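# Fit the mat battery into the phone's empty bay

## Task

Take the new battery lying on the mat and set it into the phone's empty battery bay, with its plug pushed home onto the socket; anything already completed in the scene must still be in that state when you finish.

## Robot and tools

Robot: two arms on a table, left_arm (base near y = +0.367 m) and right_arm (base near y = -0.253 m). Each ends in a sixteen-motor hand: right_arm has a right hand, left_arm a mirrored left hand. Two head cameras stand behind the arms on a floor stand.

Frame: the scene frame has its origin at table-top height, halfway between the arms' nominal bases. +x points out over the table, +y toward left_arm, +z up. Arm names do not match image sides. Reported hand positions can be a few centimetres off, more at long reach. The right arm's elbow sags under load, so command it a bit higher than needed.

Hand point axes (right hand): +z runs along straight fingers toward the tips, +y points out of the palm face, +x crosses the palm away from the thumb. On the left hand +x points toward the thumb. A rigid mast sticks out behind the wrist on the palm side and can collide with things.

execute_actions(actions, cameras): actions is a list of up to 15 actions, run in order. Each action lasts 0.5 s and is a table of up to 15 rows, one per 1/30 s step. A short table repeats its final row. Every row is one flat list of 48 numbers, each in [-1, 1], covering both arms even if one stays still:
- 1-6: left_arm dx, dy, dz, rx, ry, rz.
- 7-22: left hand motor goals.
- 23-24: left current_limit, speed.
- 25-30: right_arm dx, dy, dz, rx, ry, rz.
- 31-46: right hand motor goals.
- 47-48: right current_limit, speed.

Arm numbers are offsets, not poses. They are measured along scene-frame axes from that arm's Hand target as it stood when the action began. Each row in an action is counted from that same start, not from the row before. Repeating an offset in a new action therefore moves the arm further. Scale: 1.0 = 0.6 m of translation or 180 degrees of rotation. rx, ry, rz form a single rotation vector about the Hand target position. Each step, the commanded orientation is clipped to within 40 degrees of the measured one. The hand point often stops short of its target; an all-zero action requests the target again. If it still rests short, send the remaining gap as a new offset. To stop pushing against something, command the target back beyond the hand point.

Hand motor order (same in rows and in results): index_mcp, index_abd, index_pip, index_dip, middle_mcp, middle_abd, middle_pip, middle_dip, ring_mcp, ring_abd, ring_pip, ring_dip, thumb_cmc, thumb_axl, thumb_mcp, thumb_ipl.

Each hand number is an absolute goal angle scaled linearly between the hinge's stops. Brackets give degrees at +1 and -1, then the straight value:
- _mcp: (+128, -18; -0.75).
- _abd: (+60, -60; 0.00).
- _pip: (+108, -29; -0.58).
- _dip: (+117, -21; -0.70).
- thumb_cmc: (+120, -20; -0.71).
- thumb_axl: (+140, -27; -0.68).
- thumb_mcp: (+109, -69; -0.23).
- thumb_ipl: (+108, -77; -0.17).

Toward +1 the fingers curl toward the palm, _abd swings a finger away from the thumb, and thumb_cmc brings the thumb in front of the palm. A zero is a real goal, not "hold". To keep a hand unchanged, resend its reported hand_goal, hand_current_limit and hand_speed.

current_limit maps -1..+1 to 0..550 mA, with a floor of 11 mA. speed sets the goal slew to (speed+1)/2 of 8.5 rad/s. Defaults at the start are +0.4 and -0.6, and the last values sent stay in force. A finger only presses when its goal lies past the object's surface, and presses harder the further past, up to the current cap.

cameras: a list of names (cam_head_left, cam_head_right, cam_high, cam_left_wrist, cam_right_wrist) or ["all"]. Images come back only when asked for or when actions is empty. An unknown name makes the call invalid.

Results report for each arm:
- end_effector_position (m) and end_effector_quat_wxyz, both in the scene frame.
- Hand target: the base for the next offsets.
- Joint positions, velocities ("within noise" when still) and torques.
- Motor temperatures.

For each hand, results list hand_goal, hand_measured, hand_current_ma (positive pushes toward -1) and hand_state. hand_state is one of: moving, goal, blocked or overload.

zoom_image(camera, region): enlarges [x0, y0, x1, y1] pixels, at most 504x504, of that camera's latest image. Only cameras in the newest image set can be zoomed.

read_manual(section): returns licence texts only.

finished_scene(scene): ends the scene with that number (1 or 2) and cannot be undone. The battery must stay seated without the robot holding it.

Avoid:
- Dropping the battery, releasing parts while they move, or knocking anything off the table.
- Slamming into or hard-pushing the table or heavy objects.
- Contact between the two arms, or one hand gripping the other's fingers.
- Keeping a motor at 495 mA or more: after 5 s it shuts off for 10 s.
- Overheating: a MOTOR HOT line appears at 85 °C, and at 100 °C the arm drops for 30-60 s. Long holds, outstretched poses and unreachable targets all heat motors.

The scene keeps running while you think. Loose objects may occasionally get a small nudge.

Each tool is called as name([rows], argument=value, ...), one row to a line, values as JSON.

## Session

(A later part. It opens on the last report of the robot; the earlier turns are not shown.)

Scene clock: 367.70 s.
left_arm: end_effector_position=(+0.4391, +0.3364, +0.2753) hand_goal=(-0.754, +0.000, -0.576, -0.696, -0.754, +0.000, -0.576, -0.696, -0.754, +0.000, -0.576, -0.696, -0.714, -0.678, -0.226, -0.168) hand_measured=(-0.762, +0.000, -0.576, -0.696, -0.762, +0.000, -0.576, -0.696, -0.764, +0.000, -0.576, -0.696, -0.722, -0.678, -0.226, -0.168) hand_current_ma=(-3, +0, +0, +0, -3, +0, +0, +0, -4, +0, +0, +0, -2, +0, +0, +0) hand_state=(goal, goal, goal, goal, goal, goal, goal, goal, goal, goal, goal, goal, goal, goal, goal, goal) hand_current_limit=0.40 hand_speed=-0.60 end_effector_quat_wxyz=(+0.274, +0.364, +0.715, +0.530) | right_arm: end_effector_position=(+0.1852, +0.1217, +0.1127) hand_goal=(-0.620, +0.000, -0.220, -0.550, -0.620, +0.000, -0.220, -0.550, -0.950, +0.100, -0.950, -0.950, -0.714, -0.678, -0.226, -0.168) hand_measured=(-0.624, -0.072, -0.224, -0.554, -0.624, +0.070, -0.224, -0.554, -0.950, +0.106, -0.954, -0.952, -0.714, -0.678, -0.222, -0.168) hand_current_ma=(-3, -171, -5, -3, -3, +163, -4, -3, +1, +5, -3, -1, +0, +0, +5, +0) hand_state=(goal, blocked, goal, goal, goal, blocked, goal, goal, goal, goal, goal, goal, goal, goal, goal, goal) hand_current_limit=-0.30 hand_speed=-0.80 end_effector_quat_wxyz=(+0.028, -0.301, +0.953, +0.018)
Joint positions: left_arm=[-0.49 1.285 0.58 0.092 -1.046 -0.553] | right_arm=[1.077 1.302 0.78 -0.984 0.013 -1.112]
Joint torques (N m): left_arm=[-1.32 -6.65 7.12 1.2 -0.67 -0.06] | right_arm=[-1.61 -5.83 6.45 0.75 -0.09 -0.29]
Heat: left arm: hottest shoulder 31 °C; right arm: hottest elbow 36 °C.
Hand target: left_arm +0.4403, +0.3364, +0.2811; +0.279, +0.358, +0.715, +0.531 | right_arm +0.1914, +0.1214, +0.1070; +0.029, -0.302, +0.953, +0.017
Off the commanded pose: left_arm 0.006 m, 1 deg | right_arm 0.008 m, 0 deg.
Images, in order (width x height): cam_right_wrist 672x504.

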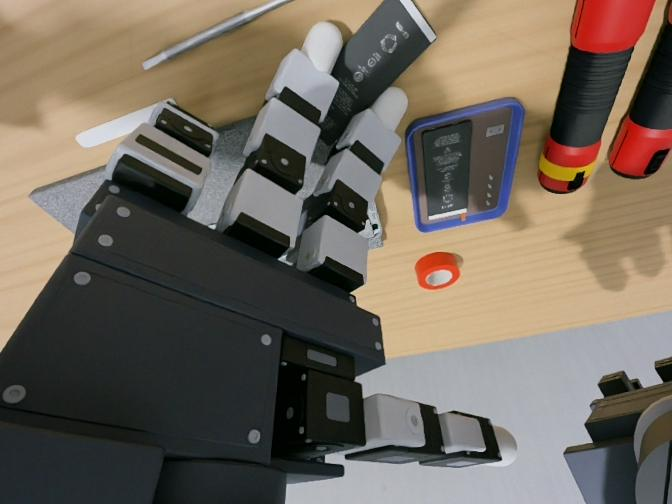

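execute_actions([
  [[0,0,0,0,0,0,-0.754,0,-0.576,-0.696,-0.754,0,-0.576,-0.696,-0.754,0,-0.576,-0.696,-0.714,-0.678,-0.226,-0.168,0.4,-0.6, 0,0,0,0,0,0,-0.62,0.08,-0.22,-0.55,-0.62,-0.08,-0.22,-0.55,-0.95,0.1,-0.95,-0.95,-0.714,-0.678,-0.226,-0.168,0.0,-0.8]],
  [[0,0,0,0,0,0,-0.754,0,-0.576,-0.696,-0.754,0,-0.576,-0.696,-0.754,0,-0.576,-0.696,-0.714,-0.678,-0.226,-0.168,0.4,-0.6, 0,0,0.015,0.005,-0.0025,0,-0.62,0.08,-0.22,-0.55,-0.62,-0.08,-0.22,-0.55,-0.95,0.1,-0.95,-0.95,-0.714,-0.678,-0.226,-0.168,0.0,-0.8],[0,0,0,0,0,0,-0.754,0,-0.576,-0.696,-0.754,0,-0.576,-0.696,-0.754,0,-0.576,-0.696,-0.714,-0.678,-0.226,-0.168,0.4,-0.6, 0,0,0.03,0.01,-0.005,0,-0.62,0.08,-0.22,-0.55,-0.62,-0.08,-0.22,-0.55,-0.95,0.1,-0.95,-0.95,-0.714,-0.678,-0.226,-0.168,0.0,-0.8]],
], cameras=["cam_right_wrist"])

Scene clock: 370.10 s.
left_arm: end_effector_position=(+0.4391, +0.3364, +0.2753) hand_goal=(-0.754, +0.000, -0.576, -0.696, -0.754, +0.000, -0.576, -0.696, -0.754, +0.000, -0.576, -0.696, -0.714, -0.678, -0.226, -0.168) hand_measured=(-0.762, +0.000, -0.576, -0.696, -0.762, +0.000, -0.576, -0.696, -0.764, +0.000, -0.576, -0.696, -0.722, -0.678, -0.226, -0.168) hand_current_ma=(-3, +0, +0, +0, -3, +0, +0, +0, -4, +0, +0, +0, -2, +0, +0, +0) hand_state=(goal, goal, goal, goal, goal, goal, goal, goal, goal, goal, goal, goal, goal, goal, goal, goal) hand_current_limit=0.40 hand_speed=-0.60 end_effector_quat_wxyz=(+0.274, +0.364, +0.715, +0.530) | right_arm: end_effector_position=(+0.1852, +0.1221, +0.1160) hand_goal=(-0.620, +0.080, -0.220, -0.550, -0.620, -0.080, -0.220, -0.550, -0.950, +0.100, -0.950, -0.950, -0.714, -0.678, -0.226, -0.168) hand_measured=(-0.624, -0.070, -0.224, -0.554, -0.624, +0.068, -0.224, -0.554, -0.950, +0.106, -0.954, -0.952, -0.714, -0.678, -0.222, -0.168) hand_current_ma=(-3, -275, -5, -3, -3, +275, -4, -3, +0, +7, -3, -1, +0, +0, +5, +0) hand_state=(goal, blocked, goal, goal, goal, blocked, goal, goal, goal, goal, goal, goal, goal, goal, goal, goal) hand_current_limit=0.00 hand_speed=-0.80 end_effector_quat_wxyz=(+0.031, -0.302, +0.952, +0.021)
Joint positions: left_arm=[-0.49 1.285 0.58 0.092 -1.046 -0.553] | right_arm=[1.077 1.293 0.78 -0.984 0.013 -1.115]
Joint torques (N m): left_arm=[-1.32 -6.42 7.3 1.29 -0.63 -0.04] | right_arm=[-0.85 -8.35 6.65 0.23 -0.15 -0.3]
Heat: left arm: hottest shoulder 31 °C; right arm: hottest elbow 36 °C.
Hand target: left_arm +0.4403, +0.3364, +0.2811; +0.279, +0.358, +0.715, +0.531 | right_arm +0.1914, +0.1214, +0.1250; +0.041, -0.302, +0.952, +0.029
Off the commanded pose: left_arm 0.006 m, 1 deg | right_arm 0.011 m, 2 deg.
Images, in order (width x height): cam_right_wrist 672x504.

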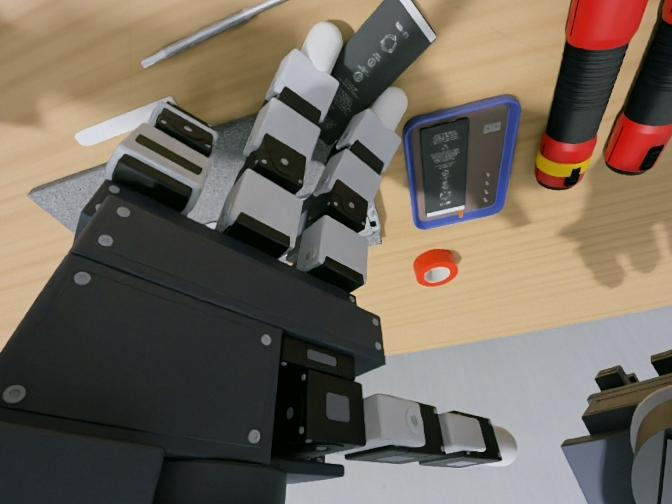

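execute_actions([
  [[0,0,0,0,0,0,-0.754,0,-0.576,-0.696,-0.754,0,-0.576,-0.696,-0.754,0,-0.576,-0.696,-0.714,-0.678,-0.226,-0.168,0.4,-0.6, 0,0,0.01,0.005,-0.0025,0,-0.62,0.08,-0.22,-0.55,-0.62,-0.08,-0.22,-0.55,-0.95,0.1,-0.95,-0.95,-0.714,-0.678,-0.226,-0.168,0.0,-0.8],[0,0,0,0,0,0,-0.754,0,-0.576,-0.696,-0.754,0,-0.576,-0.696,-0.754,0,-0.576,-0.696,-0.714,-0.678,-0.226,-0.168,0.4,-0.6, 0,0,0.02,0.01,-0.005,0,-0.62,0.08,-0.22,-0.55,-0.62,-0.08,-0.22,-0.55,-0.95,0.1,-0.95,-0.95,-0.714,-0.678,-0.226,-0.168,0.0,-0.8]],
], cameras=["cam_right_wrist"])

zoom_image(camera="cam_right_wrist", region=[240, 0, 500, 200])

Scene clock: 371.33 s.
left_arm: end_effector_position=(+0.4391, +0.3364, +0.2753) hand_goal=(-0.754, +0.000, -0.576, -0.696, -0.754, +0.000, -0.576, -0.696, -0.754, +0.000, -0.576, -0.696, -0.714, -0.678, -0.226, -0.168) hand_measured=(-0.762, +0.000, -0.576, -0.696, -0.762, +0.000, -0.576, -0.696, -0.764, +0.000, -0.576, -0.696, -0.722, -0.678, -0.226, -0.168) hand_current_ma=(-3, +0, +0, +0, -3, +0, +0, +0, -4, +0, +0, +0, -2, +0, +0, +0) hand_state=(goal, goal, goal, goal, goal, goal, goal, goal, goal, goal, goal, goal, goal, goal, goal, goal) hand_current_limit=0.40 hand_speed=-0.60 end_effector_quat_wxyz=(+0.274, +0.364, +0.715, +0.530) | right_arm: end_effector_position=(+0.1877, +0.1205, +0.1291) hand_goal=(-0.620, +0.080, -0.220, -0.550, -0.620, -0.080, -0.220, -0.550, -0.950, +0.100, -0.950, -0.950, -0.714, -0.678, -0.226, -0.168) hand_measured=(-0.624, -0.070, -0.224, -0.554, -0.624, +0.068, -0.224, -0.554, -0.948, +0.104, -0.950, -0.952, -0.714, -0.678, -0.222, -0.168) hand_current_ma=(-3, -275, -5, -3, -3, +275, -4, -3, +2, +2, +0, -1, +0, +0, +5, +0) hand_state=(goal, blocked, goal, goal, goal, blocked, goal, goal, goal, goal, goal, goal, goal, goal, goal, goal) hand_current_limit=0.00 hand_speed=-0.80 end_effector_quat_wxyz=(+0.046, -0.301, +0.952, +0.032)
Joint positions: left_arm=[-0.49 1.285 0.58 0.092 -1.046 -0.553] | right_arm=[1.071 1.252 0.775 -0.984 0.018 -1.12]
Joint torques (N m): left_arm=[-1.2 -6.24 7.23 1.09 -0.69 -0.08] | right_arm=[-1.08 -8.76 6.9 0.53 -0.22 -0.23]
Heat: left arm: hottest shoulder 31 °C; right arm: hottest elbow 36 °C.
Hand target: left_arm +0.4403, +0.3364, +0.2811; +0.279, +0.358, +0.715, +0.531 | right_arm +0.1914, +0.1214, +0.1370; +0.054, -0.301, +0.951, +0.042
Off the commanded pose: left_arm 0.006 m, 1 deg | right_arm 0.009 m, 1 deg.
Images, in order (width x height): cam_right_wrist 672x504.

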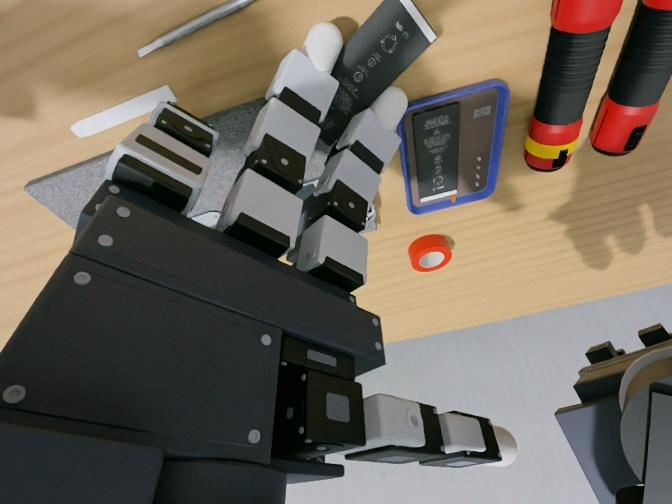

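Scaled by 1.938 from the camera's 672x504 image, which has a finer 960x720 frame.

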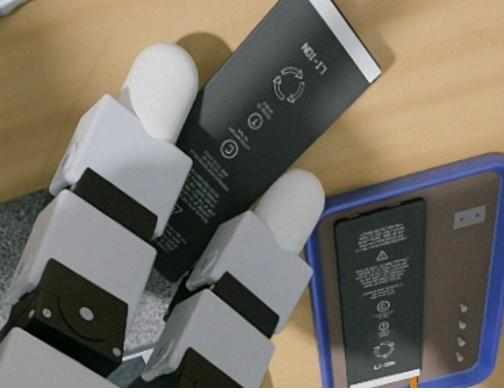

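execute_actions([
  [[0,0,0,0,0,0,-0.754,0,-0.576,-0.696,-0.754,0,-0.576,-0.696,-0.754,0,-0.576,-0.696,-0.714,-0.678,-0.226,-0.168,0.4,-0.6, 0,0,0.012,0,0,0,-0.62,0.08,-0.22,-0.55,-0.62,-0.08,-0.22,-0.55,-0.95,0.1,-0.95,-0.95,-0.714,-0.678,-0.226,-0.168,0.0,-0.8],[0,0,0,0,0,0,-0.754,0,-0.576,-0.696,-0.754,0,-0.576,-0.696,-0.754,0,-0.576,-0.696,-0.714,-0.678,-0.226,-0.168,0.4,-0.6, 0,0,0.025,0,0,0,-0.62,0.08,-0.22,-0.55,-0.62,-0.08,-0.22,-0.55,-0.95,0.1,-0.95,-0.95,-0.714,-0.678,-0.226,-0.168,0.0,-0.8]],
  [[0,0,0,0,0,0,-0.754,0,-0.576,-0.696,-0.754,0,-0.576,-0.696,-0.754,0,-0.576,-0.696,-0.714,-0.678,-0.226,-0.168,0.4,-0.6, 0,0,0.012,0,0,0,-0.62,0.08,-0.22,-0.55,-0.62,-0.08,-0.22,-0.55,-0.95,0.1,-0.95,-0.95,-0.714,-0.678,-0.226,-0.168,0.0,-0.8],[0,0,0,0,0,0,-0.754,0,-0.576,-0.696,-0.754,0,-0.576,-0.696,-0.754,0,-0.576,-0.696,-0.714,-0.678,-0.226,-0.168,0.4,-0.6, 0,0,0.025,0,0,0,-0.62,0.08,-0.22,-0.55,-0.62,-0.08,-0.22,-0.55,-0.95,0.1,-0.95,-0.95,-0.714,-0.678,-0.226,-0.168,0.0,-0.8]],
], cameras=["cam_right_wrist","cam_head_right","cam_high"])

zoom_image(camera="cam_right_wrist", region=[240, 0, 500, 200])

zoom_image(camera="cam_high", region=[160, 120, 320, 280])

Scene clock: 373.67 s.
left_arm: end_effector_position=(+0.4391, +0.3364, +0.2753) hand_goal=(-0.754, +0.000, -0.576, -0.696, -0.754, +0.000, -0.576, -0.696, -0.754, +0.000, -0.576, -0.696, -0.714, -0.678, -0.226, -0.168) hand_measured=(-0.762, +0.000, -0.576, -0.696, -0.762, +0.000, -0.576, -0.696, -0.764, +0.000, -0.576, -0.696, -0.722, -0.678, -0.226, -0.168) hand_current_ma=(-3, +0, +0, +0, -3, +0, +0, +0, -4, +0, +0, +0, -2, +0, +0, +0) hand_state=(goal, goal, goal, goal, goal, goal, goal, goal, goal, goal, goal, goal, goal, goal, goal, goal) hand_current_limit=0.40 hand_speed=-0.60 end_effector_quat_wxyz=(+0.274, +0.364, +0.715, +0.530) | right_arm: end_effector_position=(+0.1783, +0.1036, +0.1357) hand_goal=(-0.620, +0.080, -0.220, -0.550, -0.620, -0.080, -0.220, -0.550, -0.950, +0.100, -0.950, -0.950, -0.714, -0.678, -0.226, -0.168) hand_measured=(-0.624, -0.070, -0.224, -0.554, -0.624, +0.068, -0.224, -0.554, -0.948, +0.102, -0.950, -0.952, -0.714, -0.678, -0.222, -0.168) hand_current_ma=(-3, -275, -5, -3, -3, +275, -4, -3, +2, +2, +0, -1, +0, +0, +5, +0) hand_state=(goal, blocked, goal, goal, goal, blocked, goal, goal, goal, goal, goal, goal, goal, goal, goal, goal) hand_current_limit=0.00 hand_speed=-0.80 end_effector_quat_wxyz=(+0.029, -0.302, +0.953, +0.015)
Joint positions: left_arm=[-0.49 1.285 0.58 0.092 -1.046 -0.553] | right_arm=[1.071 1.215 0.775 -1.068 0.018 -1.12]
Joint torques (N m): left_arm=[-1.9 -6.77 7.09 1.25 -0.68 -0.07] | right_arm=[-1.55 -7.71 10.88 -0.13 -0.23 -0.22]
Heat: left arm: hottest shoulder 31 °C; right arm: hottest elbow 36 °C.
Hand target: left_arm +0.4403, +0.3364, +0.2811; +0.279, +0.358, +0.715, +0.531 | right_arm +0.1914, +0.1214, +0.1670; +0.054, -0.301, +0.951, +0.042
Off the commanded pose: left_arm 0.006 m, 1 deg | right_arm 0.038 m, 4 deg.
Images, in order (width x height): cam_head_right 672x504, cam_high 672x504, cam_right_wrist 672x504.

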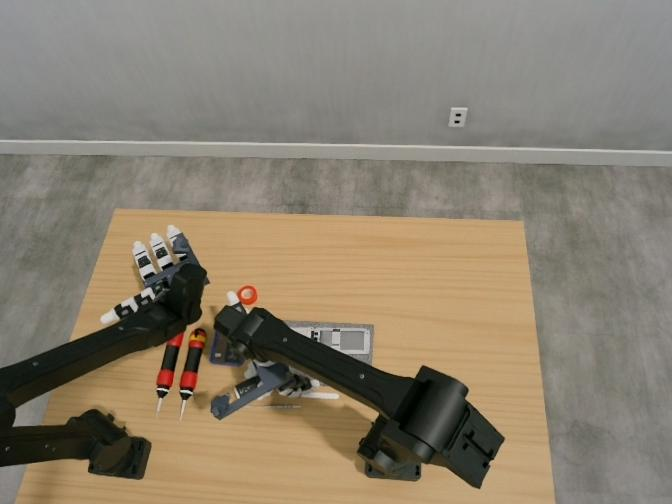

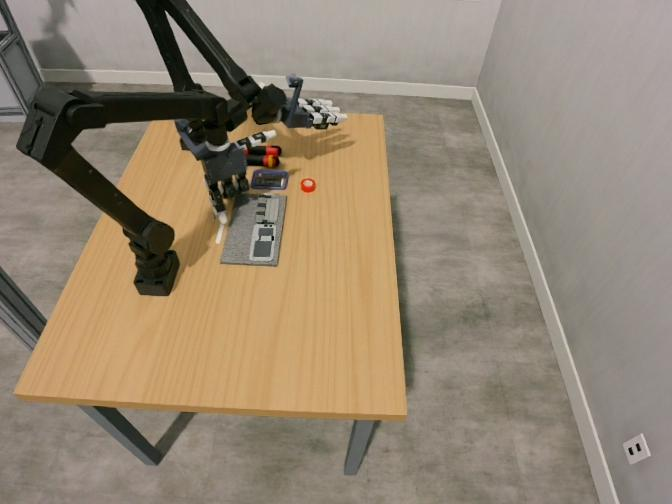

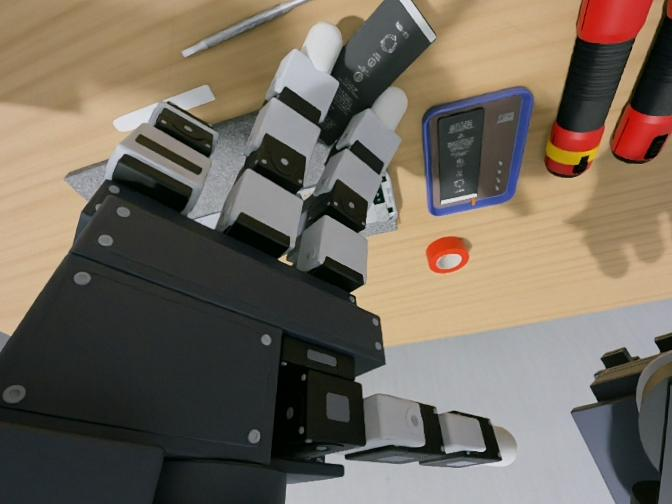

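Scaled by 1.938 from the camera's 672x504 image, which has a finer 960x720 frame.

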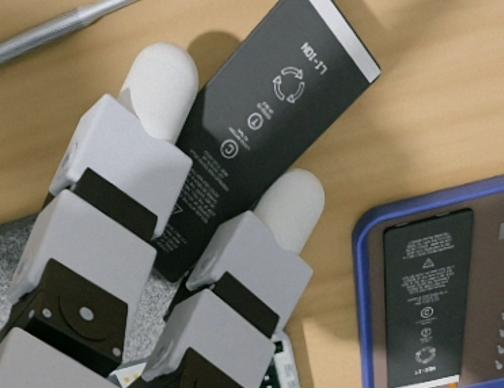

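Scaled by 3.150 from the camera's 672x504 image, which has a finer 960x720 frame.

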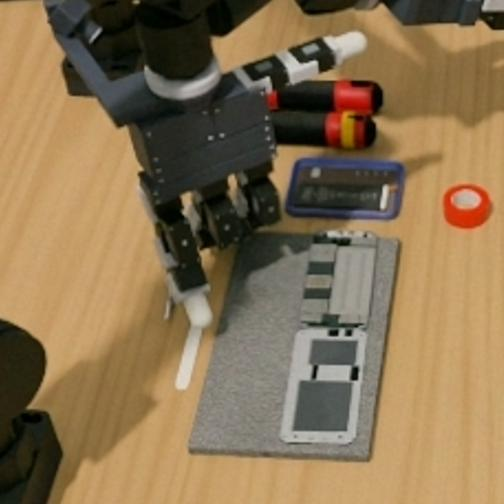

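execute_actions([
  [[0,0,0,0,0,0,-0.754,0,-0.576,-0.696,-0.754,0,-0.576,-0.696,-0.754,0,-0.576,-0.696,-0.714,-0.678,-0.226,-0.168,0.4,-0.6, 0.01,0,0.03,0,0,-0.01,-0.62,0.08,-0.22,-0.55,-0.62,-0.08,-0.22,-0.55,-0.95,0.1,-0.95,-0.95,-0.714,-0.678,-0.226,-0.168,0.0,-0.8]],
  [[0,0,0,0,0,0,-0.754,0,-0.576,-0.696,-0.754,0,-0.576,-0.696,-0.754,0,-0.576,-0.696,-0.714,-0.678,-0.226,-0.168,0.4,-0.6, 0.03,0,0.01,-0.0027,0.0027,-0.0338,-0.62,0.08,-0.22,-0.55,-0.62,-0.08,-0.22,-0.55,-0.95,0.1,-0.95,-0.95,-0.714,-0.678,-0.226,-0.168,0.0,-0.8]],
  [[0,0,0,0,0,0,-0.754,0,-0.576,-0.696,-0.754,0,-0.576,-0.696,-0.754,0,-0.576,-0.696,-0.714,-0.678,-0.226,-0.168,0.4,-0.6, 0.04,-0.01,0,-0.0027,0.0027,-0.0338,-0.62,0.08,-0.22,-0.55,-0.62,-0.08,-0.22,-0.55,-0.95,0.1,-0.95,-0.95,-0.714,-0.678,-0.226,-0.168,0.0,-0.8]],
], cameras=["cam_right_wrist"])

Scene clock: 377.50 s.
left_arm: end_effector_position=(+0.4391, +0.3364, +0.2753) hand_goal=(-0.754, +0.000, -0.576, -0.696, -0.754, +0.000, -0.576, -0.696, -0.754, +0.000, -0.576, -0.696, -0.714, -0.678, -0.226, -0.168) hand_measured=(-0.762, +0.000, -0.576, -0.696, -0.762, +0.000, -0.576, -0.696, -0.764, +0.000, -0.576, -0.696, -0.722, -0.678, -0.226, -0.168) hand_current_ma=(-3, +0, +0, +0, -3, +0, +0, +0, -4, +0, +0, +0, -2, +0, +0, +0) hand_state=(goal, goal, goal, goal, goal, goal, goal, goal, goal, goal, goal, goal, goal, goal, goal, goal) hand_current_limit=0.40 hand_speed=-0.60 end_effector_quat_wxyz=(+0.274, +0.364, +0.715, +0.530) | right_arm: end_effector_position=(+0.2256, +0.0985, +0.1686) hand_goal=(-0.620, +0.080, -0.220, -0.550, -0.620, -0.080, -0.220, -0.550, -0.950, +0.100, -0.950, -0.950, -0.714, -0.678, -0.226, -0.168) hand_measured=(-0.622, -0.070, -0.224, -0.554, -0.622, +0.068, -0.224, -0.554, -0.946, +0.102, -0.950, -0.952, -0.714, -0.678, -0.222, -0.168) hand_current_ma=(-2, -275, -5, -3, -2, +275, -4, -3, +3, +2, +0, -1, +0, +0, +5, +0) hand_state=(goal, blocked, goal, goal, goal, blocked, goal, goal, goal, goal, goal, goal, goal, goal, goal, goal) hand_current_limit=0.00 hand_speed=-0.80 end_effector_quat_wxyz=(+0.032, -0.192, +0.981, +0.013)
Joint positions: left_arm=[-0.49 1.285 0.58 0.092 -1.046 -0.553] | right_arm=[0.985 1.195 0.852 -1.165 0.027 -0.979]
Joint torques (N m): left_arm=[-1.79 -6.24 7.08 1.16 -0.66 -0.01] | right_arm=[-0.91 -6.18 11.37 -0.08 0.15 -0.09]
Heat: left arm: hottest shoulder 31 °C; right arm: hottest elbow 36 °C.
Hand target: left_arm +0.4403, +0.3364, +0.2811; +0.279, +0.358, +0.715, +0.531 | right_arm +0.2394, +0.1154, +0.1910; +0.048, -0.184, +0.981, +0.029
Off the commanded pose: left_arm 0.006 m, 1 deg | right_arm 0.031 m, 3 deg.
Images, in order (width x height): cam_right_wrist 672x504.

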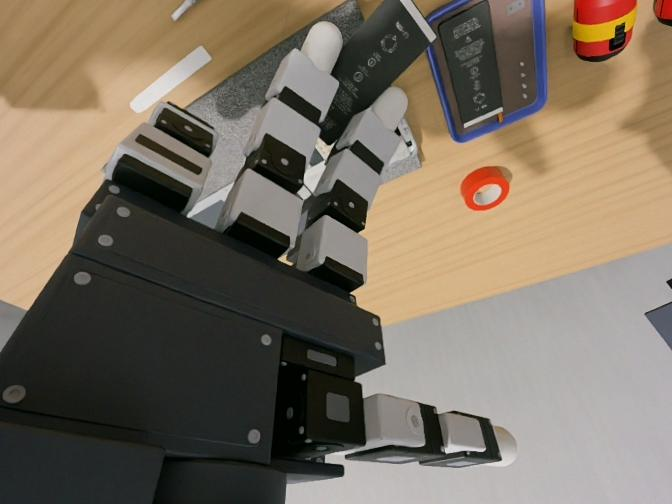

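execute_actions([
  [[0,0,0,0,0,0,-0.754,0,-0.576,-0.696,-0.754,0,-0.576,-0.696,-0.754,0,-0.576,-0.696,-0.714,-0.678,-0.226,-0.168,0.4,-0.6, 0.035,-0.029,0,-0.0027,0.003,-0.0314,-0.62,0.08,-0.22,-0.55,-0.62,-0.08,-0.22,-0.55,-0.95,0.1,-0.95,-0.95,-0.714,-0.678,-0.226,-0.168,0.0,-0.8]],
  [[0,0,0,0,0,0,-0.754,0,-0.576,-0.696,-0.754,0,-0.576,-0.696,-0.754,0,-0.576,-0.696,-0.714,-0.678,-0.226,-0.168,0.4,-0.6, 0.035,-0.029,0,-0.0027,0.003,-0.0314,-0.62,0.08,-0.22,-0.55,-0.62,-0.08,-0.22,-0.55,-0.95,0.1,-0.95,-0.95,-0.714,-0.678,-0.226,-0.168,0.0,-0.8]],
  [[0,0,0,0,0,0,-0.754,0,-0.576,-0.696,-0.754,0,-0.576,-0.696,-0.754,0,-0.576,-0.696,-0.714,-0.678,-0.226,-0.168,0.4,-0.6, 0.035,-0.029,0,-0.0027,0.003,-0.0314,-0.62,0.08,-0.22,-0.55,-0.62,-0.08,-0.22,-0.55,-0.95,0.1,-0.95,-0.95,-0.714,-0.678,-0.226,-0.168,0.0,-0.8]],
  [[0,0,0,0,0,0,-0.754,0,-0.576,-0.696,-0.754,0,-0.576,-0.696,-0.754,0,-0.576,-0.696,-0.714,-0.678,-0.226,-0.168,0.4,-0.6, 0.035,-0.029,0,-0.0027,0.003,-0.0314,-0.62,0.08,-0.22,-0.55,-0.62,-0.08,-0.22,-0.55,-0.95,0.1,-0.95,-0.95,-0.714,-0.678,-0.226,-0.168,0.0,-0.8]],
], cameras=["cam_right_wrist","cam_head_left","cam_head_right"])

zoom_image(camera="cam_right_wrist", region=[240, 0, 500, 200])

Scene clock: 381.03 s.
left_arm: end_effector_position=(+0.4391, +0.3364, +0.2753) hand_goal=(-0.754, +0.000, -0.576, -0.696, -0.754, +0.000, -0.576, -0.696, -0.754, +0.000, -0.576, -0.696, -0.714, -0.678, -0.226, -0.168) hand_measured=(-0.762, +0.000, -0.576, -0.696, -0.762, +0.000, -0.576, -0.696, -0.764, +0.000, -0.576, -0.696, -0.722, -0.678, -0.226, -0.168) hand_current_ma=(-3, +0, +0, +0, -3, +0, +0, +0, -4, +0, +0, +0, -2, +0, +0, +0) hand_state=(goal, goal, goal, goal, goal, goal, goal, goal, goal, goal, goal, goal, goal, goal, goal, goal) hand_current_limit=0.40 hand_speed=-0.60 end_effector_quat_wxyz=(+0.274, +0.364, +0.715, +0.530) | right_arm: end_effector_position=(+0.3045, +0.0337, +0.1638) hand_goal=(-0.620, +0.080, -0.220, -0.550, -0.620, -0.080, -0.220, -0.550, -0.950, +0.100, -0.950, -0.950, -0.714, -0.678, -0.226, -0.168) hand_measured=(-0.622, -0.070, -0.224, -0.554, -0.622, +0.068, -0.224, -0.554, -0.946, +0.102, -0.950, -0.952, -0.714, -0.678, -0.222, -0.168) hand_current_ma=(-1, -275, -5, -3, -1, +275, -4, -3, +5, +1, +0, -1, +0, +0, +5, +0) hand_state=(goal, blocked, goal, goal, goal, blocked, goal, goal, goal, goal, goal, goal, goal, goal, goal, goal) hand_current_limit=0.00 hand_speed=-0.80 end_effector_quat_wxyz=(+0.008, +0.004, +1.000, -0.012)
Joint positions: left_arm=[-0.49 1.285 0.58 0.092 -1.046 -0.553] | right_arm=[0.747 1.195 0.852 -1.234 0.029 -0.822]
Joint torques (N m): left_arm=[-1.44 -6.65 7.05 1.17 -0.64 -0.07] | right_arm=[-2.14 -6.18 11.1 -0.12 0.14 -0.1]
Heat: left arm: hottest shoulder 31 °C; right arm: hottest elbow 37 °C.
Hand target: left_arm +0.4403, +0.3364, +0.2811; +0.279, +0.358, +0.715, +0.531 | right_arm +0.3234, +0.0458, +0.1910; +0.031, +0.012, +0.999, +0.006
Off the commanded pose: left_arm 0.006 m, 1 deg | right_arm 0.035 m, 4 deg.
Images, in order (width x height): cam_head_left 672x504, cam_head_right 672x504, cam_right_wrist 672x504.

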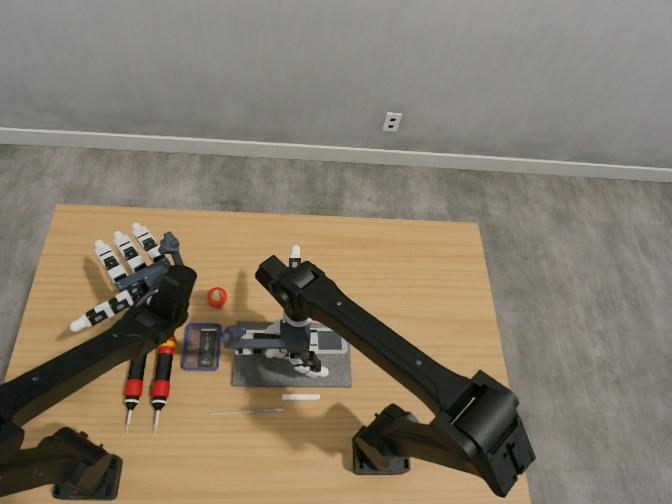

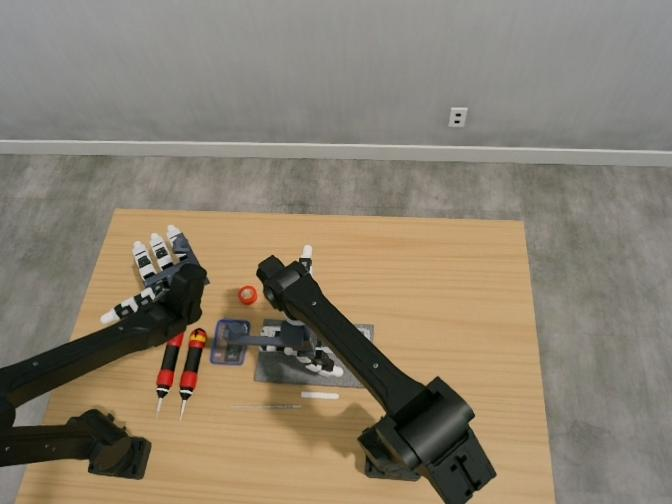

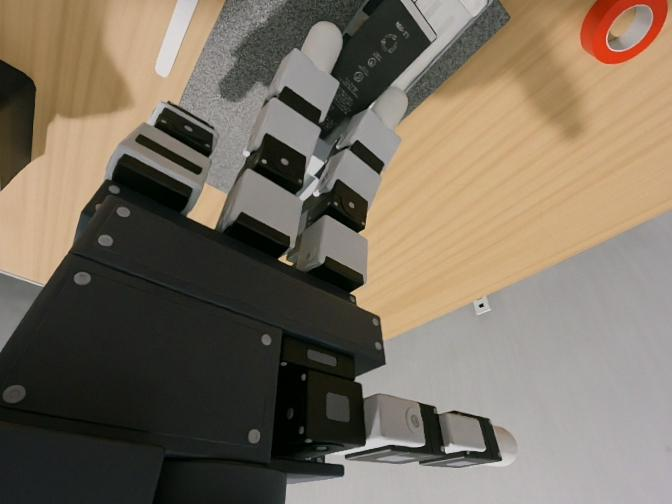

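Scaled by 1.938 from the camera's 672x504 image, which has a finer 960x720 frame.

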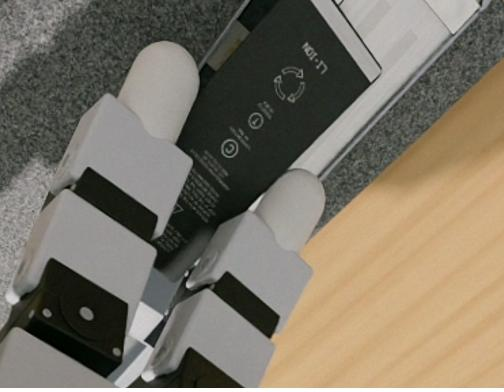

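execute_actions([
  [[0,0,0,0,0,0,-0.754,0,-0.576,-0.696,-0.754,0,-0.576,-0.696,-0.754,0,-0.576,-0.696,-0.714,-0.678,-0.226,-0.168,0.4,-0.6, 0,0,-0.02,0,0,0,-0.62,0.08,-0.22,-0.55,-0.62,-0.08,-0.22,-0.55,-0.95,0.1,-0.95,-0.95,-0.714,-0.678,-0.226,-0.168,0.0,-0.8],[0,0,0,0,0,0,-0.754,0,-0.576,-0.696,-0.754,0,-0.576,-0.696,-0.754,0,-0.576,-0.696,-0.714,-0.678,-0.226,-0.168,0.4,-0.6, 0,0,-0.04,0,0,0,-0.62,0.08,-0.22,-0.55,-0.62,-0.08,-0.22,-0.55,-0.95,0.1,-0.95,-0.95,-0.714,-0.678,-0.226,-0.168,0.0,-0.8]],
  [[0,0,0,0,0,0,-0.754,0,-0.576,-0.696,-0.754,0,-0.576,-0.696,-0.754,0,-0.576,-0.696,-0.714,-0.678,-0.226,-0.168,0.4,-0.6, 0.002,0,-0.035,0,0,0,-0.62,0.08,-0.22,-0.55,-0.62,-0.08,-0.22,-0.55,-0.95,0.1,-0.95,-0.95,-0.714,-0.678,-0.226,-0.168,0.0,-0.8]],
], cameras=["cam_right_wrist","cam_head_left"])

zoom_image(camera="cam_right_wrist", region=[240, 0, 500, 200])

Scene clock: 384.93 s.
left_arm: end_effector_position=(+0.4391, +0.3364, +0.2753) hand_goal=(-0.754, +0.000, -0.576, -0.696, -0.754, +0.000, -0.576, -0.696, -0.754, +0.000, -0.576, -0.696, -0.714, -0.678, -0.226, -0.168) hand_measured=(-0.762, +0.000, -0.576, -0.696, -0.762, +0.000, -0.576, -0.696, -0.764, +0.000, -0.576, -0.696, -0.722, -0.678, -0.226, -0.168) hand_current_ma=(-3, +0, +0, +0, -3, +0, +0, +0, -4, +0, +0, +0, -2, +0, +0, +0) hand_state=(goal, goal, goal, goal, goal, goal, goal, goal, goal, goal, goal, goal, goal, goal, goal, goal) hand_current_limit=0.40 hand_speed=-0.60 end_effector_quat_wxyz=(+0.274, +0.364, +0.715, +0.530) | right_arm: end_effector_position=(+0.3172, +0.0453, +0.1469) hand_goal=(-0.620, +0.080, -0.220, -0.550, -0.620, -0.080, -0.220, -0.550, -0.950, +0.100, -0.950, -0.950, -0.714, -0.678, -0.226, -0.168) hand_measured=(-0.622, -0.070, -0.224, -0.554, -0.622, +0.068, -0.224, -0.554, -0.946, +0.102, -0.950, -0.952, -0.714, -0.678, -0.222, -0.168) hand_current_ma=(-1, -275, -5, -3, -1, +275, -4, -3, +5, +1, +0, -1, +0, +0, +5, +0) hand_state=(goal, blocked, goal, goal, goal, blocked, goal, goal, goal, goal, goal, goal, goal, goal, goal, goal) hand_current_limit=0.00 hand_speed=-0.80 end_effector_quat_wxyz=(+0.026, +0.004, +1.000, +0.005)
Joint positions: left_arm=[-0.49 1.285 0.58 0.092 -1.046 -0.553] | right_arm=[0.747 1.232 0.823 -1.117 0.029 -0.822]
Joint torques (N m): left_arm=[-1.2 -6.71 7.1 1.29 -0.68 -0.04] | right_arm=[-1.38 -4.89 7.02 0.65 0.09 -0.15]
Heat: left arm: hottest shoulder 31 °C; right arm: hottest elbow 37 °C.
Hand target: left_arm +0.4403, +0.3364, +0.2811; +0.279, +0.358, +0.715, +0.531 | right_arm +0.3246, +0.0458, +0.1460; +0.031, +0.012, +0.999, +0.006
Off the commanded pose: left_arm 0.006 m, 1 deg | right_arm 0.007 m, 1 deg.
Images, in order (width x height): cam_head_left 672x504, cam_right_wrist 672x504.

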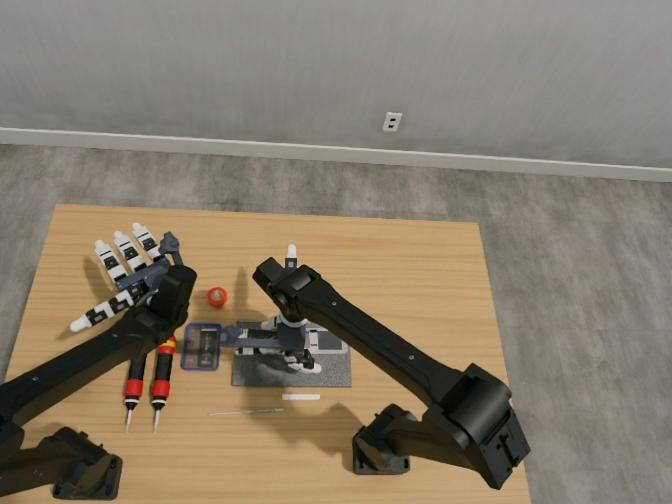

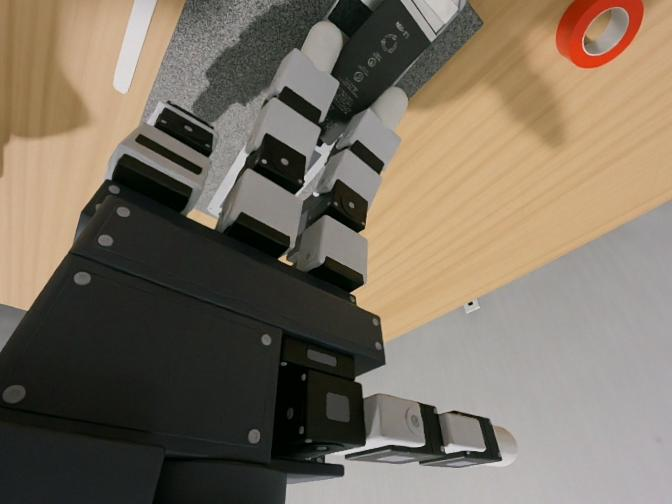

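Scaled by 1.938 from the camera's 672x504 image, which has a finer 960x720 frame.

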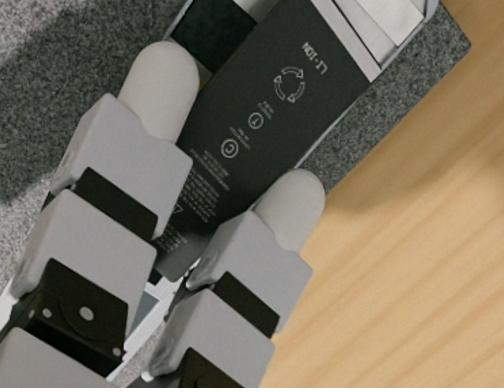

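zoom_image(camera="cam_right_wrist", region=[320, 0, 480, 120])

Scaled by 3.150 from the camera's 672x504 image, which has a finer 960x720 frame.

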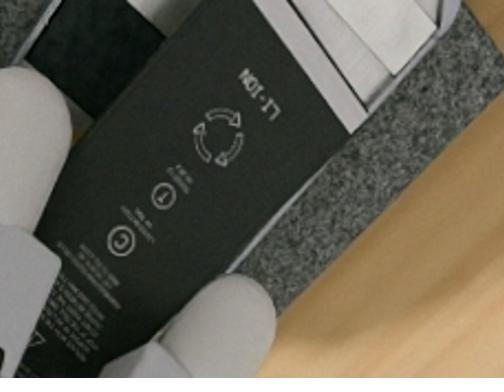

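zoom_image(camera="cam_right_wrist", region=[390, 0, 490, 75])

zoom_image(camera="cam_head_left", region=[220, 300, 380, 400])

Scaled by 5.040 from the camera's 672x504 image, which has a finer 960x720 frame.

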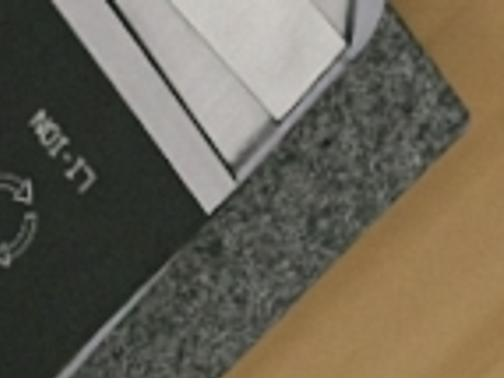

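Scaled by 3.150 from the camera's 672x504 image, which has a finer 960x720 frame.

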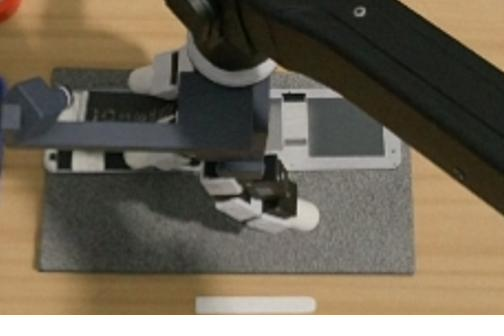

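execute_actions([
  [[0,0,0,0,0,0,-0.754,0,-0.576,-0.696,-0.754,0,-0.576,-0.696,-0.754,0,-0.576,-0.696,-0.714,-0.678,-0.226,-0.168,0.4,-0.6, -0.03,-0.01,0,0,0,0,-0.62,0.08,-0.22,-0.55,-0.62,-0.08,-0.22,-0.55,-0.95,0.1,-0.95,-0.95,-0.714,-0.678,-0.226,-0.168,0.0,-0.8]],
  [[0,0,0,0,0,0,-0.754,0,-0.576,-0.696,-0.754,0,-0.576,-0.696,-0.754,0,-0.576,-0.696,-0.714,-0.678,-0.226,-0.168,0.4,-0.6, -0.035,-0.01,0,0,0,0,-0.62,0.08,-0.22,-0.55,-0.62,-0.08,-0.22,-0.55,-0.95,0.1,-0.95,-0.95,-0.714,-0.678,-0.226,-0.168,0.0,-0.8]],
], cameras=["cam_right_wrist"])

zoom_image(camera="cam_right_wrist", region=[330, 0, 530, 160])

Scene clock: 390.20 s.
left_arm: end_effector_position=(+0.4391, +0.3364, +0.2753) hand_goal=(-0.754, +0.000, -0.576, -0.696, -0.754, +0.000, -0.576, -0.696, -0.754, +0.000, -0.576, -0.696, -0.714, -0.678, -0.226, -0.168) hand_measured=(-0.762, +0.000, -0.576, -0.696, -0.762, +0.000, -0.576, -0.696, -0.764, +0.000, -0.576, -0.696, -0.722, -0.678, -0.226, -0.168) hand_current_ma=(-3, +0, +0, +0, -3, +0, +0, +0, -4, +0, +0, +0, -2, +0, +0, +0) hand_state=(goal, goal, goal, goal, goal, goal, goal, goal, goal, goal, goal, goal, goal, goal, goal, goal) hand_current_limit=0.40 hand_speed=-0.60 end_effector_quat_wxyz=(+0.274, +0.364, +0.715, +0.530) | right_arm: end_effector_position=(+0.2862, +0.0332, +0.1394) hand_goal=(-0.620, +0.080, -0.220, -0.550, -0.620, -0.080, -0.220, -0.550, -0.950, +0.100, -0.950, -0.950, -0.714, -0.678, -0.226, -0.168) hand_measured=(-0.622, -0.070, -0.224, -0.554, -0.622, +0.068, -0.224, -0.554, -0.946, +0.102, -0.950, -0.952, -0.714, -0.678, -0.222, -0.168) hand_current_ma=(-1, -275, -5, -3, -1, +275, -4, -3, +5, +1, +0, -1, +0, +0, +5, +0) hand_state=(goal, blocked, goal, goal, goal, blocked, goal, goal, goal, goal, goal, goal, goal, goal, goal, goal) hand_current_limit=0.00 hand_speed=-0.80 end_effector_quat_wxyz=(+0.023, +0.010, +1.000, +0.003)
Joint positions: left_arm=[-0.49 1.285 0.58 0.092 -1.046 -0.553] | right_arm=[0.792 1.155 0.743 -1.124 0.029 -0.765]
Joint torques (N m): left_arm=[-1.03 -6.95 6.99 1.16 -0.57 -0.1] | right_arm=[0.32 -6.77 6.99 -0.14 0.23 -0.09]
Heat: left arm: hottest shoulder 31 °C; right arm: hottest elbow 37 °C.
Hand target: left_arm +0.4403, +0.3364, +0.2811; +0.279, +0.358, +0.715, +0.531 | right_arm +0.2856, +0.0338, +0.1460; +0.031, +0.012, +0.999, +0.006
Off the commanded pose: left_arm 0.006 m, 1 deg | right_arm 0.007 m, 1 deg.
Images, in order (width x height): cam_right_wrist 672x504.

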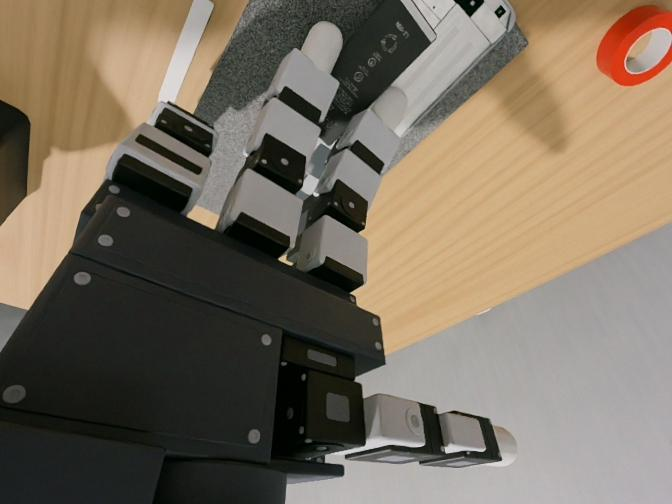

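Scaled by 2.520 from the camera's 672x504 image, which has a finer 960x720 frame.

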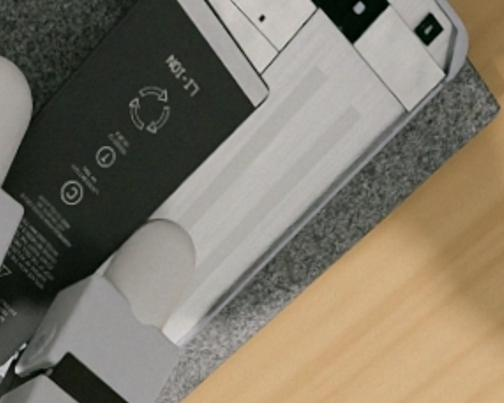

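execute_actions([
  [[0,0,0,0,0,0,-0.754,0,-0.576,-0.696,-0.754,0,-0.576,-0.696,-0.754,0,-0.576,-0.696,-0.714,-0.678,-0.226,-0.168,0.4,-0.6, 0.043,0.018,0,0,0,0,-0.62,0.08,-0.22,-0.55,-0.62,-0.08,-0.22,-0.55,-0.95,0.1,-0.95,-0.95,-0.714,-0.678,-0.226,-0.168,0.0,-0.8]],
  [[0,0,0,0,0,0,-0.754,0,-0.576,-0.696,-0.754,0,-0.576,-0.696,-0.754,0,-0.576,-0.696,-0.714,-0.678,-0.226,-0.168,0.4,-0.6, 0.043,0.019,0,0,0,0,-0.62,0.08,-0.22,-0.55,-0.62,-0.08,-0.22,-0.55,-0.95,0.1,-0.95,-0.95,-0.714,-0.678,-0.226,-0.168,0.0,-0.8]],
], cameras=["cam_right_wrist"])

zoom_image(camera="cam_right_wrist", region=[360, 0, 500, 110])

Scene clock: 393.57 s.
left_arm: end_effector_position=(+0.4391, +0.3364, +0.2753) hand_goal=(-0.754, +0.000, -0.576, -0.696, -0.754, +0.000, -0.576, -0.696, -0.754, +0.000, -0.576, -0.696, -0.714, -0.678, -0.226, -0.168) hand_measured=(-0.762, +0.000, -0.576, -0.696, -0.762, +0.000, -0.576, -0.696, -0.764, +0.000, -0.576, -0.696, -0.722, -0.678, -0.226, -0.168) hand_current_ma=(-3, +0, +0, +0, -3, +0, +0, +0, -4, +0, +0, +0, -2, +0, +0, +0) hand_state=(goal, goal, goal, goal, goal, goal, goal, goal, goal, goal, goal, goal, goal, goal, goal, goal) hand_current_limit=0.40 hand_speed=-0.60 end_effector_quat_wxyz=(+0.274, +0.364, +0.715, +0.530) | right_arm: end_effector_position=(+0.3172, +0.0412, +0.1281) hand_goal=(-0.620, +0.080, -0.220, -0.550, -0.620, -0.080, -0.220, -0.550, -0.950, +0.100, -0.950, -0.950, -0.714, -0.678, -0.226, -0.168) hand_measured=(-0.616, -0.066, -0.218, -0.550, -0.626, +0.068, -0.224, -0.554, -0.946, +0.102, -0.950, -0.952, -0.714, -0.678, -0.222, -0.168) hand_current_ma=(+4, -275, +2, +0, -7, +275, -5, -3, +5, +1, +0, -1, +0, +0, +5, +0) hand_state=(goal, blocked, goal, goal, goal, blocked, goal, goal, goal, goal, goal, goal, goal, goal, goal, goal) hand_current_limit=0.00 hand_speed=-0.80 end_effector_quat_wxyz=(+0.011, +0.014, +1.000, -0.009)
Joint positions: left_arm=[-0.49 1.285 0.58 0.092 -1.046 -0.553] | right_arm=[0.743 1.27 0.811 -1.108 0.029 -0.805]
Joint torques (N m): left_arm=[-1.03 -6.3 7.01 1.25 -0.66 -0.04] | right_arm=[-1.49 -5.83 10.66 0.39 0.12 -0.22]
Heat: left arm: hottest shoulder 31 °C; right arm: hottest elbow 37 °C.
Hand target: left_arm +0.4403, +0.3364, +0.2811; +0.279, +0.358, +0.715, +0.531 | right_arm +0.3372, +0.0560, +0.1460; +0.031, +0.012, +0.999, +0.006
Off the commanded pose: left_arm 0.006 m, 1 deg | right_arm 0.031 m, 3 deg.
Images, in order (width x height): cam_right_wrist 672x504.

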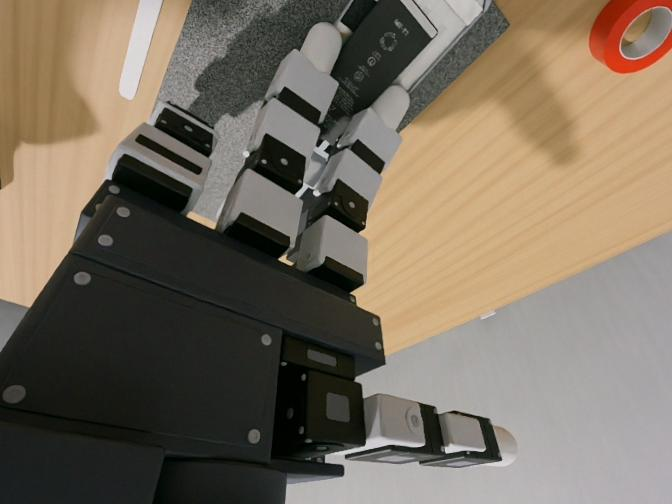

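Scaled by 3.600 from the camera's 672x504 image, which has a finer 960x720 frame.

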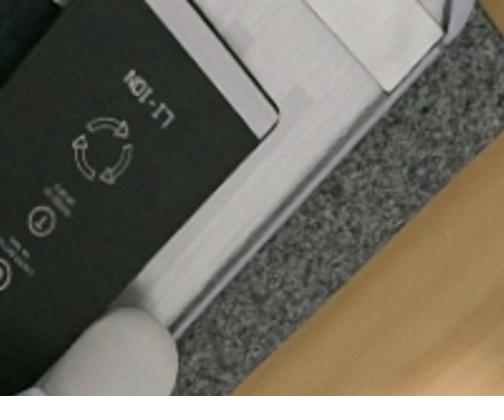

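execute_actions([
  [[0,0,0,0,0,0,-0.754,0,-0.576,-0.696,-0.754,0,-0.576,-0.696,-0.754,0,-0.576,-0.696,-0.714,-0.678,-0.226,-0.168,0.4,-0.6, 0,0,0.05,0,0,0,-0.62,0.08,-0.22,-0.55,-0.62,-0.08,-0.22,-0.55,-0.95,0.1,-0.95,-0.95,-0.714,-0.678,-0.226,-0.168,0.0,-0.8]],
  [[0,0,0,0,0,0,-0.754,0,-0.576,-0.696,-0.754,0,-0.576,-0.696,-0.754,0,-0.576,-0.696,-0.714,-0.678,-0.226,-0.168,0.4,-0.6, 0,0,0.03,0,0,0,-0.62,0.08,-0.22,-0.55,-0.62,-0.08,-0.22,-0.55,-0.95,0.1,-0.95,-0.95,-0.714,-0.678,-0.226,-0.168,0.0,-0.8]],
  [[0,0,0,0,0,0,-0.754,0,-0.576,-0.696,-0.754,0,-0.576,-0.696,-0.754,0,-0.576,-0.696,-0.714,-0.678,-0.226,-0.168,0.4,-0.6, 0,0,-0.03,0,0,0,-0.62,0.08,-0.22,-0.55,-0.62,-0.08,-0.22,-0.55,-0.95,0.1,-0.95,-0.95,-0.714,-0.678,-0.226,-0.168,0.0,-0.8]],
  [[0,0,0,0,0,0,-0.754,0,-0.576,-0.696,-0.754,0,-0.576,-0.696,-0.754,0,-0.576,-0.696,-0.714,-0.678,-0.226,-0.168,0.4,-0.6, 0,-0.003,-0.05,0,0,0,-0.62,0.08,-0.22,-0.55,-0.62,-0.08,-0.22,-0.55,-0.95,0.1,-0.95,-0.95,-0.714,-0.678,-0.226,-0.168,0.0,-0.8]],
], cameras=["cam_right_wrist"])

zoom_image(camera="cam_right_wrist", region=[360, 0, 500, 110])

Scene clock: 397.20 s.
left_arm: end_effector_position=(+0.4391, +0.3364, +0.2753) hand_goal=(-0.754, +0.000, -0.576, -0.696, -0.754, +0.000, -0.576, -0.696, -0.754, +0.000, -0.576, -0.696, -0.714, -0.678, -0.226, -0.168) hand_measured=(-0.762, +0.000, -0.576, -0.696, -0.762, +0.000, -0.576, -0.696, -0.764, +0.000, -0.576, -0.696, -0.722, -0.678, -0.226, -0.168) hand_current_ma=(-3, +0, +0, +0, -3, +0, +0, +0, -4, +0, +0, +0, -2, +0, +0, +0) hand_state=(goal, goal, goal, goal, goal, goal, goal, goal, goal, goal, goal, goal, goal, goal, goal, goal) hand_current_limit=0.40 hand_speed=-0.60 end_effector_quat_wxyz=(+0.274, +0.364, +0.715, +0.530) | right_arm: end_effector_position=(+0.3307, +0.0538, +0.1470) hand_goal=(-0.620, +0.080, -0.220, -0.550, -0.620, -0.080, -0.220, -0.550, -0.950, +0.100, -0.950, -0.950, -0.714, -0.678, -0.226, -0.168) hand_measured=(-0.616, -0.066, -0.218, -0.550, -0.626, +0.068, -0.224, -0.554, -0.946, +0.102, -0.950, -0.952, -0.714, -0.678, -0.222, -0.168) hand_current_ma=(+4, -275, +2, +0, -8, +275, -5, -3, +5, +1, +0, -1, +0, +0, +5, +0) hand_state=(goal, blocked, goal, goal, goal, blocked, goal, goal, goal, goal, goal, goal, goal, goal, goal, goal) hand_current_limit=0.00 hand_speed=-0.80 end_effector_quat_wxyz=(+0.026, +0.013, +1.000, +0.005)
Joint positions: left_arm=[-0.49 1.285 0.58 0.092 -1.046 -0.553] | right_arm=[0.743 1.273 0.858 -1.111 0.029 -0.808]
Joint torques (N m): left_arm=[-1.85 -6.12 7.15 1.47 -0.64 -0.05] | right_arm=[-1.73 -6.24 7.05 0.53 0.07 -0.21]
Heat: left arm: hottest shoulder 31 °C; right arm: hottest elbow 37 °C.
Hand target: left_arm +0.4403, +0.3364, +0.2811; +0.279, +0.358, +0.715, +0.531 | right_arm +0.3372, +0.0542, +0.1460; +0.031, +0.012, +0.999, +0.006
Off the commanded pose: left_arm 0.006 m, 1 deg | right_arm 0.007 m, 1 deg.
Images, in order (width x height): cam_right_wrist 672x504.

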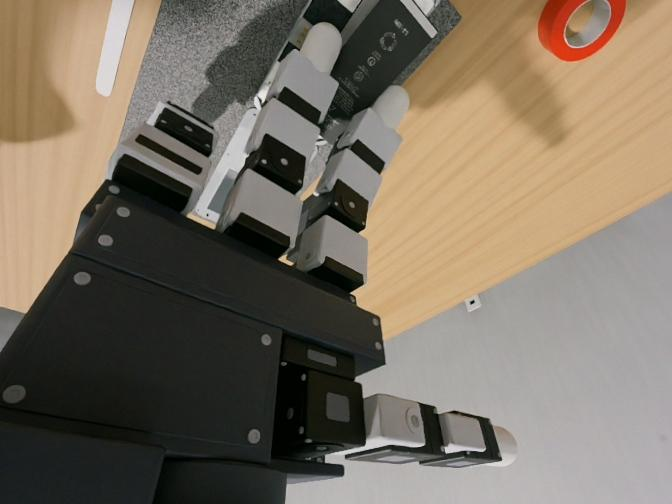

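Scaled by 3.600 from the camera's 672x504 image, which has a finer 960x720 frame.

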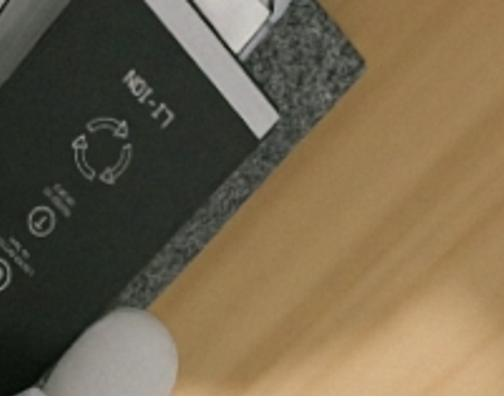

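execute_actions([
  [[0,0,0,0,0,0,-0.754,0,-0.576,-0.696,-0.754,0,-0.576,-0.696,-0.754,0,-0.576,-0.696,-0.714,-0.678,-0.226,-0.168,0.4,-0.6, -0.005,0.005,-0.02,0,0,0,-0.62,0.08,-0.22,-0.55,-0.62,-0.08,-0.22,-0.55,-0.95,0.1,-0.95,-0.95,-0.714,-0.678,-0.226,-0.168,0.0,-0.8]],
], cameras=["cam_right_wrist"])

zoom_image(camera="cam_right_wrist", region=[360, 0, 500, 110])

Scene clock: 399.10 s.
left_arm: end_effector_position=(+0.4391, +0.3364, +0.2753) hand_goal=(-0.754, +0.000, -0.576, -0.696, -0.754, +0.000, -0.576, -0.696, -0.754, +0.000, -0.576, -0.696, -0.714, -0.678, -0.226, -0.168) hand_measured=(-0.762, +0.000, -0.576, -0.696, -0.762, +0.000, -0.576, -0.696, -0.764, +0.000, -0.576, -0.696, -0.722, -0.678, -0.226, -0.168) hand_current_ma=(-3, +0, +0, +0, -3, +0, +0, +0, -4, +0, +0, +0, -2, +0, +0, +0) hand_state=(goal, goal, goal, goal, goal, goal, goal, goal, goal, goal, goal, goal, goal, goal, goal, goal) hand_current_limit=0.40 hand_speed=-0.60 end_effector_quat_wxyz=(+0.274, +0.364, +0.715, +0.530) | right_arm: end_effector_position=(+0.3309, +0.0539, +0.1360) hand_goal=(-0.620, +0.080, -0.220, -0.550, -0.620, -0.080, -0.220, -0.550, -0.950, +0.100, -0.950, -0.950, -0.714, -0.678, -0.226, -0.168) hand_measured=(-0.616, -0.066, -0.218, -0.550, -0.626, +0.068, -0.224, -0.554, -0.946, +0.102, -0.950, -0.952, -0.714, -0.678, -0.222, -0.168) hand_current_ma=(+4, -275, +2, +0, -8, +275, -5, -3, +5, +1, +0, -1, +0, +0, +5, +0) hand_state=(goal, blocked, goal, goal, goal, blocked, goal, goal, goal, goal, goal, goal, goal, goal, goal, goal) hand_current_limit=0.00 hand_speed=-0.80 end_effector_quat_wxyz=(+0.027, +0.013, +1.000, +0.005)
Joint positions: left_arm=[-0.49 1.285 0.58 0.092 -1.046 -0.553] | right_arm=[0.743 1.287 0.838 -1.076 0.029 -0.808]
Joint torques (N m): left_arm=[-1.08 -6.42 7.1 0.95 -0.65 -0.09] | right_arm=[-0.21 -6.77 6.93 0.7 0.13 -0.15]
Heat: left arm: hottest shoulder 31 °C; right arm: hottest elbow 37 °C.
Hand target: left_arm +0.4403, +0.3364, +0.2811; +0.279, +0.358, +0.715, +0.531 | right_arm +0.3342, +0.0572, +0.1340; +0.031, +0.012, +0.999, +0.006
Off the commanded pose: left_arm 0.006 m, 1 deg | right_arm 0.005 m, 1 deg.
Images, in order (width x height): cam_right_wrist 672x504.

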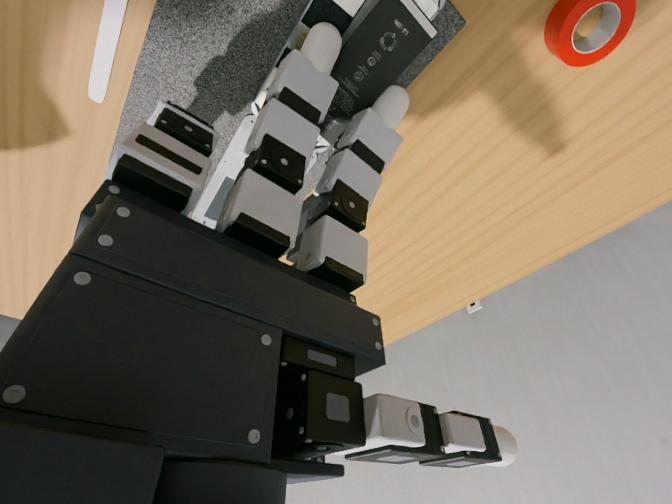

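Scaled by 3.600 from the camera's 672x504 image, which has a finer 960x720 frame.

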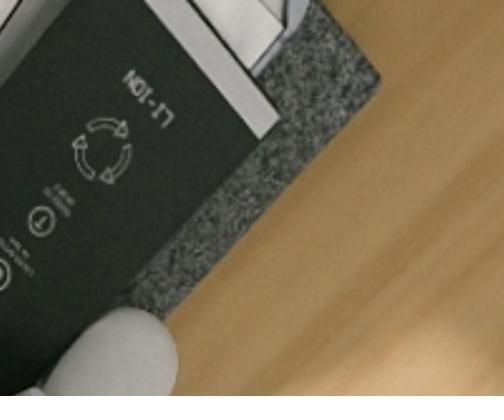

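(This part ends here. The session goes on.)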